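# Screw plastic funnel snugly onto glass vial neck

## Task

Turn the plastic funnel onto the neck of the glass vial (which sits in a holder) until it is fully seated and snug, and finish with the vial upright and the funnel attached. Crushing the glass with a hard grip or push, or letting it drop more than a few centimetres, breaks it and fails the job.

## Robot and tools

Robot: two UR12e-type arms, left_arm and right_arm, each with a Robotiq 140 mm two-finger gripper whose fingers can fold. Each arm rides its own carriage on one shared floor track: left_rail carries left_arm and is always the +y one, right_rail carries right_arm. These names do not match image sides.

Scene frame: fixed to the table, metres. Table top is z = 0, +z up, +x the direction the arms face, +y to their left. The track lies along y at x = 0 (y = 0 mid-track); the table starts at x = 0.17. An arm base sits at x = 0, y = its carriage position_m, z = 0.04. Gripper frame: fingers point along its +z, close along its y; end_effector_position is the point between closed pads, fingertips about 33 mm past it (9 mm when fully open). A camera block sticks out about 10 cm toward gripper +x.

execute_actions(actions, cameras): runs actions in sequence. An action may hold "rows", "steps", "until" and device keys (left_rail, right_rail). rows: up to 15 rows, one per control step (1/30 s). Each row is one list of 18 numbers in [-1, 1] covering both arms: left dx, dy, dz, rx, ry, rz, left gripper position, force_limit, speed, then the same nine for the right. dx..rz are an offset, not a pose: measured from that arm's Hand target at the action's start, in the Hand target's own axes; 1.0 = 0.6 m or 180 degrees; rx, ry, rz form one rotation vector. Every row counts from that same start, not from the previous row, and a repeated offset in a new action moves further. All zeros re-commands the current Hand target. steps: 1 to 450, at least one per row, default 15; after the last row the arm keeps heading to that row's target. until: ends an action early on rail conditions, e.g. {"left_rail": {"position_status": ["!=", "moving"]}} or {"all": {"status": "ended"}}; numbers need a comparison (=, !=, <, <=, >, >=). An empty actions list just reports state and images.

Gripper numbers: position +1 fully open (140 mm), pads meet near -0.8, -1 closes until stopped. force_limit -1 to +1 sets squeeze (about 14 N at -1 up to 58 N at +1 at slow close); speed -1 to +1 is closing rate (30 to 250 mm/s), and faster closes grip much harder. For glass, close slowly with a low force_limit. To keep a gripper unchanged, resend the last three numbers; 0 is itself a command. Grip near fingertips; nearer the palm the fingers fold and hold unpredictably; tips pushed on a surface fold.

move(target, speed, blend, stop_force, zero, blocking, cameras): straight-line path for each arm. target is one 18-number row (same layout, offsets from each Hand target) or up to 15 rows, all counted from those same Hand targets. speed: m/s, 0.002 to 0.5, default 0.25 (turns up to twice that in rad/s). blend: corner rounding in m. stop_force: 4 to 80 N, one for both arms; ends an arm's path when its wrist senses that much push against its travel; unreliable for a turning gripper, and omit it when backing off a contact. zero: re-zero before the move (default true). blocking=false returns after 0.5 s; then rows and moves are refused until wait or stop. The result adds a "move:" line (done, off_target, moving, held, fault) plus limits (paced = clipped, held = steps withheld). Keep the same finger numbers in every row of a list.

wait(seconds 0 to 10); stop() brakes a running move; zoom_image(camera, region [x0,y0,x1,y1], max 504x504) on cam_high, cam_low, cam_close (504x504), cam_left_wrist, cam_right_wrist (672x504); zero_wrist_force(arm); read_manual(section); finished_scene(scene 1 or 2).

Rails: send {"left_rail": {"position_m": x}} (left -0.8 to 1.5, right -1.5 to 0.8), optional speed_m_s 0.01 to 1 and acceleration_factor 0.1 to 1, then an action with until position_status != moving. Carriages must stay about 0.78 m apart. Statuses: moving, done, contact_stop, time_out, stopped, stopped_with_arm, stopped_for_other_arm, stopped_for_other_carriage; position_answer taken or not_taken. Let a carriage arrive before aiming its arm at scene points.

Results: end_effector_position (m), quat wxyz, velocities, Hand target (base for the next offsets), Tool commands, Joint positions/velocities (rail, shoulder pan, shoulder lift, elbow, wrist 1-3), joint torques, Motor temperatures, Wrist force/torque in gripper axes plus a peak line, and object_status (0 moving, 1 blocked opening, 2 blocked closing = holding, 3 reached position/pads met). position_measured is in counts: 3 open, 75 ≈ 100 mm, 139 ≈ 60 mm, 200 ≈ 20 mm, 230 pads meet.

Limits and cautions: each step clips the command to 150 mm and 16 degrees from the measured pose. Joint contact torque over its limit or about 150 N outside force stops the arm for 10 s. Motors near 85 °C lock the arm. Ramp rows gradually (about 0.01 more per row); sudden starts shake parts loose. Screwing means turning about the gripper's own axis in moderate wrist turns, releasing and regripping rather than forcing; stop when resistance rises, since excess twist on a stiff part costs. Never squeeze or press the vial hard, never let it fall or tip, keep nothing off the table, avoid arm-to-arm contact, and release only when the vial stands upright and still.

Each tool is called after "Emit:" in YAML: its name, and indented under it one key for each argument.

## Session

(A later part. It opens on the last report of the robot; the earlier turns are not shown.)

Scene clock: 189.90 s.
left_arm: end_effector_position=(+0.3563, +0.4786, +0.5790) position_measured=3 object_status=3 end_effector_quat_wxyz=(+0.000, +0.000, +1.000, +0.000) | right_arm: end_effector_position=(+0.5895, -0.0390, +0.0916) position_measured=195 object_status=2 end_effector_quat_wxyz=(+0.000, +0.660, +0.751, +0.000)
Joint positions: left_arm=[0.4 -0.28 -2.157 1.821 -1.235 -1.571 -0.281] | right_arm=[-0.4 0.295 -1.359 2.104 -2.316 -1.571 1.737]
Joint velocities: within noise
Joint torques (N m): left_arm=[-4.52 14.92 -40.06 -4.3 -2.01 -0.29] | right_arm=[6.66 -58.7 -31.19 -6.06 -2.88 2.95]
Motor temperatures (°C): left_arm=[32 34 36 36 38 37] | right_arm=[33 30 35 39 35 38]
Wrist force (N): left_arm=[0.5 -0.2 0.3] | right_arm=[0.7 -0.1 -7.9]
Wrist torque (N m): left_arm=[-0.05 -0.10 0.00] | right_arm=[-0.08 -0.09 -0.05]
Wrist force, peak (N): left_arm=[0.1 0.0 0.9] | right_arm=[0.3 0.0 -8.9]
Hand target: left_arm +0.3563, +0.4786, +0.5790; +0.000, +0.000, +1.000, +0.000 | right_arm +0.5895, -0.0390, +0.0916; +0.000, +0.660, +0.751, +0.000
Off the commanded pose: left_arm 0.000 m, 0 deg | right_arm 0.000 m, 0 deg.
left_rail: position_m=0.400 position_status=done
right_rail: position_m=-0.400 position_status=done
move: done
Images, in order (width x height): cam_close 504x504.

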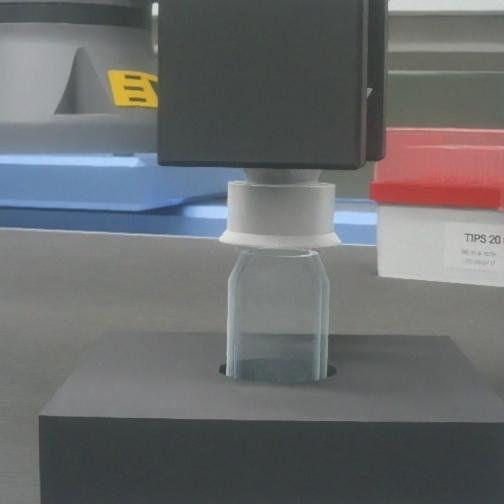

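Emit:
move:
  target: [0,0,0,0,0,0,1,-1,-1,0,0,-0.0036,0,0,0,-0.8,-0.1,-1]
  cameras: []

Emit:
move:
  target: [0,0,0,0,0,0,1,-1,-1,0,0,0,0,0,0,-0.4,-0.1,-1]
  cameras: ["cam_close"]

Emit:
move:
  target: [0,0,0,0,0,0,1,-1,-1,0,0,0,0,0,0,-1,0.0,-1]
  cameras: []

Emit:
wait:
  seconds: 0.8
  cameras: ["cam_close"]

Emit:
move:
  target: [0,0,0,0,0,0,1,-1,-1,0,0,0.0005,0,0,0.11,-1,0.0,-1]
  speed: 0.15
  cameras: ["cam_close"]

Emit:
move:
  target: [0,0,0,0,0,0,1,-1,-1,0,0,0.0006,0,0,0.11,-1,0.0,-1]
  speed: 0.15
  cameras: ["cam_close"]

Emit:
zoom_image:
  camera: "cam_close"
  region: [200, 220, 360, 400]

Scene clock: 192.97 s.
left_arm: end_effector_position=(+0.3563, +0.4786, +0.5790) position_measured=3 object_status=3 end_effector_quat_wxyz=(+0.000, +0.000, +1.000, +0.000) | right_arm: end_effector_position=(+0.5895, -0.0390, +0.0937) position_measured=195 object_status=2 end_effector_quat_wxyz=(+0.000, +0.660, +0.751, +0.000)
Joint positions: left_arm=[0.4 -0.28 -2.157 1.821 -1.235 -1.571 -0.281] | right_arm=[-0.4 0.295 -1.361 2.102 -2.312 -1.571 1.737]
Joint velocities: within noise
Joint torques (N m): left_arm=[-2.44 15.74 -40.64 -4.38 -2.22 0.01] | right_arm=[7.7 -79.25 -43.43 -1.67 -2.51 3.02]
Motor temperatures (°C): left_arm=[32 34 36 36 38 37] | right_arm=[33 30 35 39 35 38]
Wrist force (N): left_arm=[0.2 -0.1 -0.1] | right_arm=[0.2 0.2 0.2]
Wrist torque (N m): left_arm=[-0.04 -0.04 -0.01] | right_arm=[0.01 -0.02 0.01]
Wrist force, peak (N): left_arm=[0.2 -0.2 0.9] | right_arm=[0.0 -0.2 -8.7]
Hand target: left_arm +0.3563, +0.4786, +0.5790; +0.000, +0.000, +1.000, +0.000 | right_arm +0.5895, -0.0390, +0.0938; +0.000, +0.660, +0.751, +0.000
Off the commanded pose: left_arm 0.000 m, 0 deg | right_arm 0.000 m, 0 deg.
left_rail: position_m=0.400 position_status=done
right_rail: position_m=-0.400 position_status=done
move: done
No camera images: "cameras" was empty.

Scene clock: 193.67 s.
left_arm: end_effector_position=(+0.3563, +0.4786, +0.5790) position_measured=3 object_status=3 end_effector_quat_wxyz=(+0.000, +0.000, +1.000, +0.000) | right_arm: end_effector_position=(+0.5895, -0.0390, +0.0938) position_measured=179 object_status=3 end_effector_quat_wxyz=(+0.000, +0.660, +0.751, +0.000)
Joint positions: left_arm=[0.4 -0.28 -2.157 1.821 -1.235 -1.571 -0.281] | right_arm=[-0.4 0.295 -1.362 2.102 -2.312 -1.571 1.737]
Joint velocities: within noise
Joint torques (N m): left_arm=[-1.45 14.61 -40.04 -4.48 -2.16 0.08] | right_arm=[6.87 -76.92 -41.67 -2.15 -2.27 3.03]
Motor temperatures (°C): left_arm=[32 34 36 36 38 37] | right_arm=[33 30 35 39 35 38]
Wrist force (N): left_arm=[-0.1 0.0 0.3] | right_arm=[0.6 -0.1 0.1]
Wrist torque (N m): left_arm=[-0.02 0.04 0.00] | right_arm=[-0.05 -0.13 0.01]
Wrist force, peak (N): left_arm=[-0.2 0.5 0.5] | right_arm=[0.5 -0.5 0.7]
Hand target: left_arm +0.3563, +0.4786, +0.5790; +0.000, +0.000, +1.000, +0.000 | right_arm +0.5895, -0.0390, +0.0938; +0.000, +0.660, +0.751, +0.000
Off the commanded pose: left_arm 0.000 m, 0 deg | right_arm 0.000 m, 0 deg.
left_rail: position_m=0.400 position_status=done
right_rail: position_m=-0.400 position_status=done
move: done
Images, in order (width x height): cam_close 504x504.

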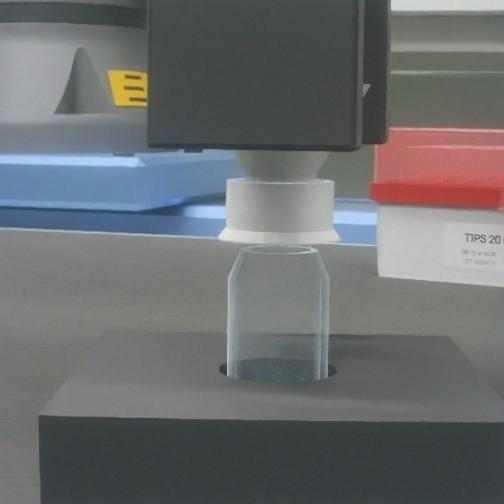

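Scene clock: 194.57 s.
left_arm: end_effector_position=(+0.3563, +0.4786, +0.5790) position_measured=3 object_status=3 end_effector_quat_wxyz=(+0.000, +0.000, +1.000, +0.000) | right_arm: end_effector_position=(+0.5895, -0.0390, +0.0938) position_measured=197 object_status=0 end_effector_quat_wxyz=(+0.000, +0.660, +0.751, +0.000)
Joint positions: left_arm=[0.4 -0.28 -2.157 1.821 -1.235 -1.571 -0.28] | right_arm=[-0.4 0.295 -1.362 2.102 -2.312 -1.571 1.737]
Joint velocities: within noise
Joint torques (N m): left_arm=[-2.32 15.97 -39.66 -4.28 -2.48 0.02] | right_arm=[6.88 -75.83 -40.36 -2.7 -2.44 2.91]
Motor temperatures (°C): left_arm=[32 34 36 36 38 37] | right_arm=[33 30 35 39 35 38]
Wrist force (N): left_arm=[0.1 0.1 0.5] | right_arm=[0.0 -0.5 -2.1]
Wrist torque (N m): left_arm=[0.02 -0.01 0.01] | right_arm=[-0.05 0.01 0.01]
Wrist force, peak (N): left_arm=[0.2 -0.1 0.9] | right_arm=[0.3 -0.7 -2.4]
Hand target: left_arm +0.3563, +0.4786, +0.5790; +0.000, +0.000, +1.000, +0.000 | right_arm +0.5895, -0.0390, +0.0938; +0.000, +0.660, +0.751, +0.000
Off the commanded pose: left_arm 0.000 m, 0 deg | right_arm 0.000 m, 0 deg.
left_rail: position_m=0.400 position_status=done
right_rail: position_m=-0.400 position_status=done
move: done
No camera images: "cameras" was empty.

Scene clock: 195.37 s.
left_arm: end_effector_position=(+0.3563, +0.4786, +0.5790) position_measured=3 object_status=3 end_effector_quat_wxyz=(+0.000, +0.000, +1.000, +0.000) | right_arm: end_effector_position=(+0.5895, -0.0390, +0.0938) position_measured=197 object_status=2 end_effector_quat_wxyz=(+0.000, +0.660, +0.751, +0.000)
Joint positions: left_arm=[0.4 -0.28 -2.157 1.821 -1.235 -1.571 -0.281] | right_arm=[-0.4 0.295 -1.362 2.102 -2.312 -1.571 1.737]
Joint velocities: within noise
Joint torques (N m): left_arm=[-3.48 13.53 -39.86 -4.21 -1.92 -0.23] | right_arm=[7.12 -73.15 -39.5 -3.09 -2.59 3.06]
Motor temperatures (°C): left_arm=[32 34 36 36 38 37] | right_arm=[33 30 35 39 35 38]
Wrist force (N): left_arm=[0.1 -0.2 0.2] | right_arm=[0.2 -0.2 -1.2]
Wrist torque (N m): left_arm=[-0.05 -0.02 0.00] | right_arm=[0.00 -0.02 0.01]
Wrist force, peak (N): left_arm=[0.4 -0.2 0.9] | right_arm=[0.0 -0.6 -2.4]
Hand target: left_arm +0.3563, +0.4786, +0.5790; +0.000, +0.000, +1.000, +0.000 | right_arm +0.5895, -0.0390, +0.0938; +0.000, +0.660, +0.751, +0.000
Tool commands: left_gripper/position=+1.0 left_gripper/force_limit=-1.0 left_gripper/speed=-1.0 right_gripper/position=-1.0 right_gripper/force_limit=+0.0 right_gripper/speed=-1.0
Off the commanded pose: left_arm 0.000 m, 0 deg | right_arm 0.000 m, 0 deg.
left_rail: position_m=0.400 position_status=done
right_rail: position_m=-0.400 position_status=done
wait: 0.80 s
Images, in order (width x height): cam_close 504x504.

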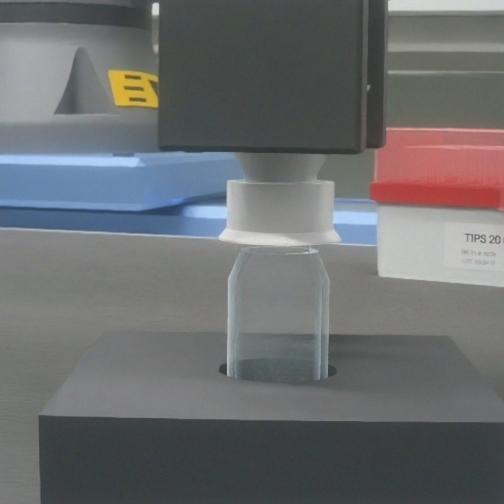

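Scene clock: 197.03 s.
left_arm: end_effector_position=(+0.3563, +0.4786, +0.5790) position_measured=3 object_status=3 end_effector_quat_wxyz=(+0.000, +0.000, +1.000, +0.000) | right_arm: end_effector_position=(+0.5895, -0.0390, +0.0935) position_measured=197 object_status=2 end_effector_quat_wxyz=(+0.000, +0.779, +0.626, +0.000)
Joint positions: left_arm=[0.4 -0.28 -2.157 1.821 -1.235 -1.571 -0.281] | right_arm=[-0.4 0.295 -1.361 2.103 -2.312 -1.571 2.082]
Joint velocities: within noise
Joint torques (N m): left_arm=[-1.82 13.67 -39.82 -4.52 -1.96 -0.22] | right_arm=[7.21 -44.52 -35.18 -6.69 -2.55 3.24]
Motor temperatures (°C): left_arm=[32 34 36 36 38 37] | right_arm=[33 30 35 39 35 38]
Wrist force (N): left_arm=[-0.1 -0.1 0.3] | right_arm=[0.7 -0.6 -5.4]
Wrist torque (N m): left_arm=[-0.04 0.02 0.00] | right_arm=[-0.06 -0.14 -0.02]
Wrist force, peak (N): left_arm=[0.4 0.1 0.9] | right_arm=[0.7 -0.6 -5.4]
Hand target: left_arm +0.3563, +0.4786, +0.5790; +0.000, +0.000, +1.000, +0.000 | right_arm +0.5895, -0.0390, +0.0935; +0.000, +0.779, +0.626, +0.000
Off the commanded pose: left_arm 0.000 m, 0 deg | right_arm 0.000 m, 0 deg.
left_rail: position_m=0.400 position_status=done
right_rail: position_m=-0.400 position_status=done
move: done
Images, in order (width x height): cam_close 504x504.

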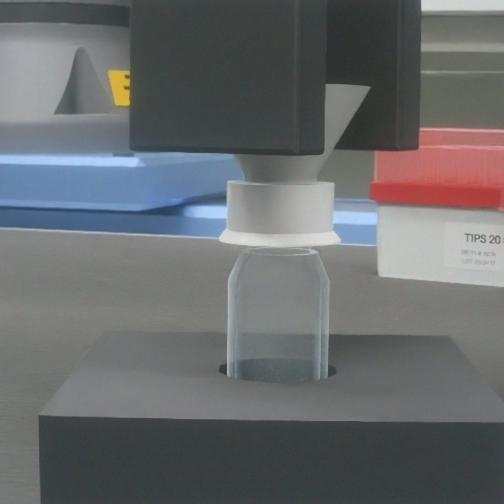

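Scene clock: 198.70 s.
left_arm: end_effector_position=(+0.3563, +0.4786, +0.5790) position_measured=3 object_status=3 end_effector_quat_wxyz=(+0.000, +0.000, +1.000, +0.000) | right_arm: end_effector_position=(+0.5895, -0.0390, +0.0931) position_measured=197 object_status=2 end_effector_quat_wxyz=(+0.000, +0.876, +0.483, +0.000)
Joint positions: left_arm=[0.4 -0.28 -2.157 1.821 -1.235 -1.571 -0.281] | right_arm=[-0.4 0.295 -1.361 2.103 -2.313 -1.571 2.428]
Joint velocities: within noise
Joint torques (N m): left_arm=[-4.44 14.61 -40.85 -4.34 -2.18 0.29] | right_arm=[7.52 -42.53 -32.51 -6.16 -3.19 2.9]
Motor temperatures (°C): left_arm=[32 34 36 36 38 37] | right_arm=[33 30 35 39 35 38]
Wrist force (N): left_arm=[0.3 0.1 0.1] | right_arm=[0.2 -0.3 -10.0]
Wrist torque (N m): left_arm=[0.02 -0.07 0.01] | right_arm=[0.00 -0.04 -0.07]
Wrist force, peak (N): left_arm=[0.9 0.2 0.1] | right_arm=[0.4 0.0 -10.5]
Hand target: left_arm +0.3563, +0.4786, +0.5790; +0.000, +0.000, +1.000, +0.000 | right_arm +0.5895, -0.0390, +0.0931; +0.000, +0.876, +0.483, +0.000
Off the commanded pose: left_arm 0.000 m, 0 deg | right_arm 0.000 m, 0 deg.
left_rail: position_m=0.400 position_status=done
right_rail: position_m=-0.400 position_status=done
move: done
Images, in order (width x height): cam_close 504x504.

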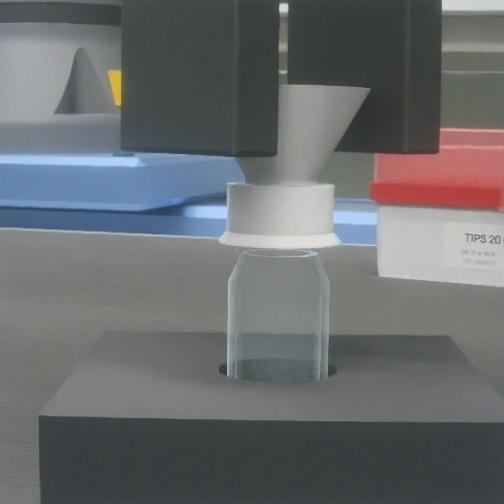

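Scaled by 2.800 from the camera's 504x504 image, which has a finer 720x720 frame.

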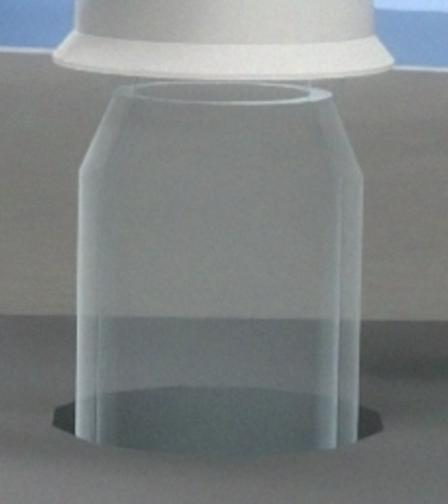

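Emit:
move:
  target:
    - [0,0,0,0,0,0,1,-1,-1,0,0,0.0012,0,0,0.15,-1,0.0,-1]
    - [0,0,0,0,0,0,1,-1,-1,0,0,0.0014,0,0,0.45,-1,0.0,-1]
  speed: 0.2
  cameras: ["cam_close"]

Emit:
zoom_image:
  camera: "cam_close"
  region: [200, 220, 360, 400]

Scene clock: 204.37 s.
left_arm: end_effector_position=(+0.3563, +0.4786, +0.5790) position_measured=3 object_status=3 end_effector_quat_wxyz=(+0.000, +0.000, +1.000, +0.000) | right_arm: end_effector_position=(+0.5895, -0.0390, +0.0923) position_measured=197 object_status=2 end_effector_quat_wxyz=(+0.000, +0.980, -0.201, +0.000)
Joint positions: left_arm=[0.4 -0.28 -2.157 1.821 -1.235 -1.571 -0.28] | right_arm=[-0.4 0.295 -1.36 2.103 -2.315 -1.571 3.842]
Joint velocities: within noise
Joint torques (N m): left_arm=[-4.82 13.91 -38.82 -4.03 -2.35 0.04] | right_arm=[6.69 -34 -33.17 -3.25 -2.9 3.22]
Motor temperatures (°C): left_arm=[32 34 36 36 38 37] | right_arm=[33 30 35 39 35 38]
Wrist force (N): left_arm=[0.1 0.1 0.5] | right_arm=[-0.4 0.5 -18.9]
Wrist torque (N m): left_arm=[0.02 -0.02 0.00] | right_arm=[0.03 0.04 -0.12]
Wrist force, peak (N): left_arm=[0.4 0.4 0.9] | right_arm=[0.0 -0.7 -19.9]
Hand target: left_arm +0.3563, +0.4786, +0.5790; +0.000, +0.000, +1.000, +0.000 | right_arm +0.5895, -0.0390, +0.0923; +0.000, +0.980, -0.201, +0.000
Off the commanded pose: left_arm 0.000 m, 0 deg | right_arm 0.000 m, 0 deg.
left_rail: position_m=0.400 position_status=done
right_rail: position_m=-0.400 position_status=done
move: done
Images, in order (width x height): cam_close 504x504.

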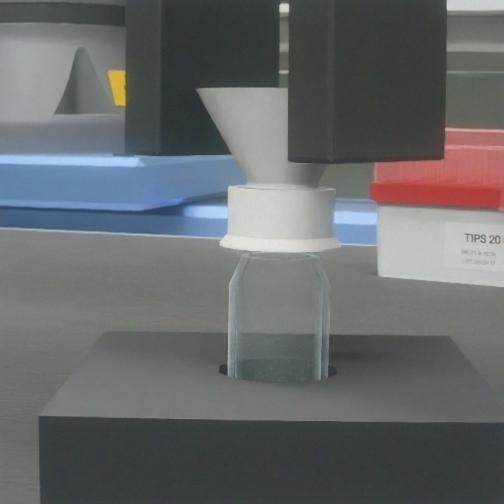

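Scaled by 2.800 from the camera's 504x504 image, which has a finer 720x720 frame.

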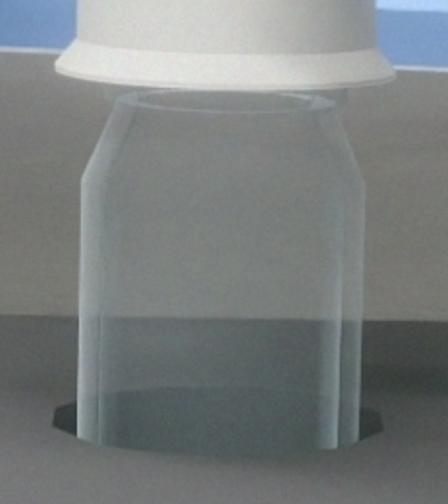

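Emit:
move:
  target: [0,0,0,0,0,0,1,-1,-1,0,0,-0.0022,0,0,0,-1,0.0,-1]
  cameras: []

Emit:
move:
  target: [0,0,0,0,0,0,1,-1,-1,0,0,0,0,0,0,-0.2,0.0,-1]
  cameras: []

Emit:
wait:
  seconds: 0.5
  cameras: []

Emit:
move:
  target: [0,0,0,0,0,0,1,-1,-1,0,0,-0.2,0,0,0,-0.2,0.0,-1]
  cameras: ["cam_close","cam_right_wrist","cam_low","cam_high"]

Emit:
zoom_image:
  camera: "cam_close"
  region: [180, 40, 380, 280]

Scene clock: 206.07 s.
left_arm: end_effector_position=(+0.3563, +0.4786, +0.5790) position_measured=3 object_status=3 end_effector_quat_wxyz=(+0.000, +0.000, +1.000, +0.000) | right_arm: end_effector_position=(+0.5895, -0.0390, +0.0935) position_measured=197 object_status=2 end_effector_quat_wxyz=(+0.000, +0.980, -0.201, +0.000)
Joint positions: left_arm=[0.4 -0.28 -2.157 1.821 -1.235 -1.571 -0.28] | right_arm=[-0.4 0.295 -1.361 2.102 -2.312 -1.571 3.842]
Joint velocities: within noise
Joint torques (N m): left_arm=[-3.12 16.99 -40.42 -4.31 -2.15 -0.26] | right_arm=[7.16 -75.9 -40.87 -1.4 -2.51 3.14]
Motor temperatures (°C): left_arm=[32 34 36 36 38 37] | right_arm=[33 30 35 39 35 38]
Wrist force (N): left_arm=[0.0 0.1 0.3] | right_arm=[0.7 -0.4 -2.4]
Wrist torque (N m): left_arm=[0.01 0.01 0.00] | right_arm=[-0.03 -0.12 -0.01]
Wrist force, peak (N): left_arm=[0.1 -0.1 0.8] | right_arm=[-0.2 0.7 -19.1]
Hand target: left_arm +0.3563, +0.4786, +0.5790; +0.000, +0.000, +1.000, +0.000 | right_arm +0.5895, -0.0390, +0.0936; +0.000, +0.980, -0.201, +0.000
Off the commanded pose: left_arm 0.000 m, 0 deg | right_arm 0.000 m, 0 deg.
left_rail: position_m=0.400 position_status=done
right_rail: position_m=-0.400 position_status=done
move: done
No camera images: "cameras" was empty.

Scene clock: 207.27 s.
left_arm: end_effector_position=(+0.3563, +0.4786, +0.5790) position_measured=3 object_status=3 end_effector_quat_wxyz=(+0.000, +0.000, +1.000, +0.000) | right_arm: end_effector_position=(+0.5895, -0.0390, +0.0936) position_measured=154 object_status=0 end_effector_quat_wxyz=(+0.000, +0.980, -0.201, +0.000)
Joint positions: left_arm=[0.4 -0.28 -2.157 1.821 -1.235 -1.571 -0.281] | right_arm=[-0.4 0.295 -1.361 2.102 -2.312 -1.571 3.842]
Joint velocities: within noise
Joint torques (N m): left_arm=[-3.17 13.77 -40.84 -4.53 -2.11 0.04] | right_arm=[7.44 -78.92 -42.14 -4.31 -2.6 2.63]
Motor temperatures (°C): left_arm=[32 34 36 36 38 37] | right_arm=[33 30 35 39 35 38]
Wrist force (N): left_arm=[0.6 -0.1 0.0] | right_arm=[0.5 0.2 0.0]
Wrist torque (N m): left_arm=[-0.03 -0.12 0.00] | right_arm=[0.02 -0.12 0.01]
Wrist force, peak (N): left_arm=[0.6 -0.5 0.5] | right_arm=[0.6 -0.5 -2.6]
Hand target: left_arm +0.3563, +0.4786, +0.5790; +0.000, +0.000, +1.000, +0.000 | right_arm +0.5895, -0.0390, +0.0936; +0.000, +0.980, -0.201, +0.000
Off the commanded pose: left_arm 0.000 m, 0 deg | right_arm 0.000 m, 0 deg.
left_rail: position_m=0.400 position_status=done
right_rail: position_m=-0.400 position_status=done
move: done
No camera images: "cameras" was empty.

Scene clock: 207.77 s.
left_arm: end_effector_position=(+0.3563, +0.4786, +0.5790) position_measured=3 object_status=3 end_effector_quat_wxyz=(+0.000, +0.000, +1.000, +0.000) | right_arm: end_effector_position=(+0.5895, -0.0390, +0.0936) position_measured=154 object_status=3 end_effector_quat_wxyz=(+0.000, +0.980, -0.201, +0.000)
Joint positions: left_arm=[0.4 -0.28 -2.157 1.821 -1.235 -1.571 -0.281] | right_arm=[-0.4 0.295 -1.361 2.102 -2.312 -1.571 3.842]
Joint velocities: within noise
Joint torques (N m): left_arm=[-4.58 16.65 -40.39 -4.41 -2.43 -0.7] | right_arm=[7.72 -76.68 -42.47 -5.74 -2.43 2.53]
Motor temperatures (°C): left_arm=[32 34 36 36 38 37] | right_arm=[33 30 35 39 35 38]
Wrist force (N): left_arm=[0.0 -0.4 -0.3] | right_arm=[0.2 0.7 0.4]
Wrist torque (N m): left_arm=[-0.10 0.00 0.01] | right_arm=[0.11 -0.04 0.01]
Wrist force, peak (N): left_arm=[0.1 0.3 0.7] | right_arm=[0.2 0.7 0.4]
Hand target: left_arm +0.3563, +0.4786, +0.5790; +0.000, +0.000, +1.000, +0.000 | right_arm +0.5895, -0.0390, +0.0936; +0.000, +0.980, -0.201, +0.000
Tool commands: left_gripper/position=+1.0 left_gripper/force_limit=-1.0 left_gripper/speed=-1.0 right_gripper/position=-0.2 right_gripper/force_limit=+0.0 right_gripper/speed=-1.0
Off the commanded pose: left_arm 0.000 m, 0 deg | right_arm 0.000 m, 0 deg.
left_rail: position_m=0.400 position_status=done
right_rail: position_m=-0.400 position_status=done
wait: 0.50 s
No camera images: "cameras" was empty.

Scene clock: 208.83 s.
left_arm: end_effector_position=(+0.3563, +0.4786, +0.5790) position_measured=3 object_status=3 end_effector_quat_wxyz=(+0.000, +0.000, +1.000, +0.000) | right_arm: end_effector_position=(+0.5895, -0.0390, +0.2135) position_measured=154 object_status=3 end_effector_quat_wxyz=(+0.000, +0.980, -0.201, +0.000)
Joint positions: left_arm=[0.4 -0.28 -2.157 1.821 -1.235 -1.571 -0.28] | right_arm=[-0.4 0.295 -1.49 1.997 -2.078 -1.571 3.842]
Joint velocities: within noise
Joint torques (N m): left_arm=[-3.76 14.26 -40.53 -4.34 -2.05 -0.13] | right_arm=[-14.34 -70.43 -49.29 -1.71 0.05 -3.26]
Motor temperatures (°C): left_arm=[32 34 36 36 38 37] | right_arm=[33 30 35 39 35 38]
Wrist force (N): left_arm=[-0.1 0.1 0.3] | right_arm=[0.3 0.0 0.6]
Wrist torque (N m): left_arm=[0.02 0.02 0.01] | right_arm=[-0.02 -0.06 0.05]
Wrist force, peak (N): left_arm=[0.3 -0.1 0.7] | right_arm=[0.2 -0.1 3.3]
Hand target: left_arm +0.3563, +0.4786, +0.5790; +0.000, +0.000, +1.000, +0.000 | right_arm +0.5895, -0.0390, +0.2136; +0.000, +0.980, -0.201, +0.000
Off the commanded pose: left_arm 0.000 m, 0 deg | right_arm 0.000 m, 0 deg.
left_rail: position_m=0.400 position_status=done
right_rail: position_m=-0.400 position_status=done
move: done
Images, in order (width x height): cam_high 504x504, cam_low 504x504, cam_close 504x504, cam_right_wrist 672x504.

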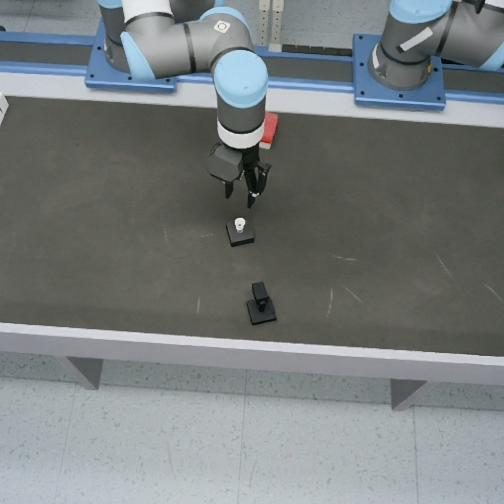

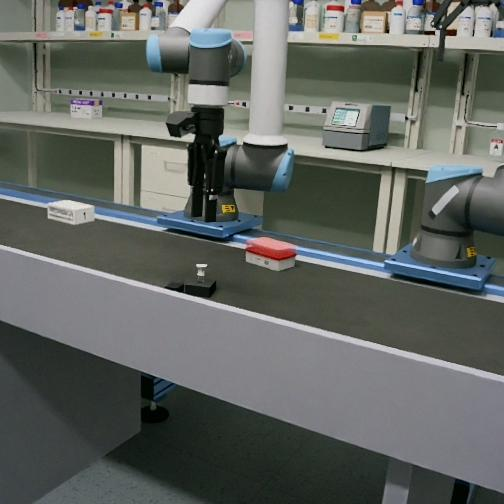

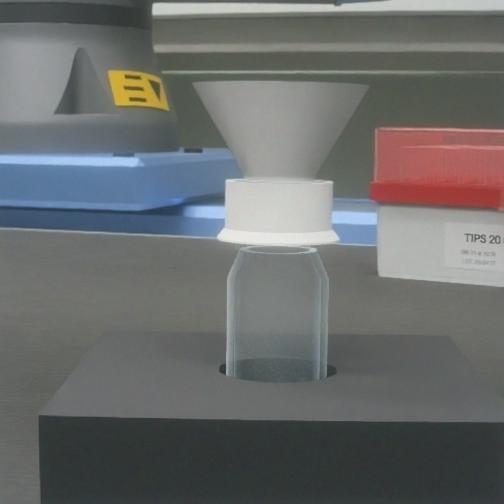

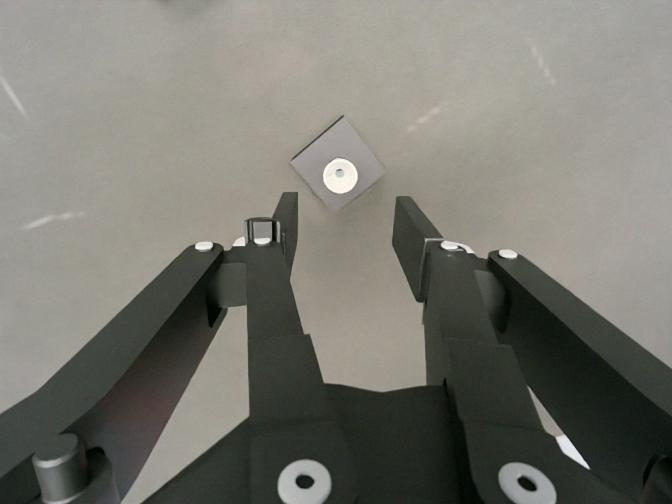

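Scaled by 2.100 from the camera's 504x504 image, which has a finer 720x720 frame.

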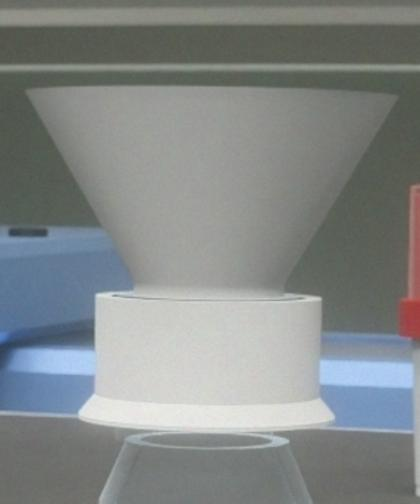

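Emit:
finished_scene:
  scene: 1

The scene is finished: the task was done.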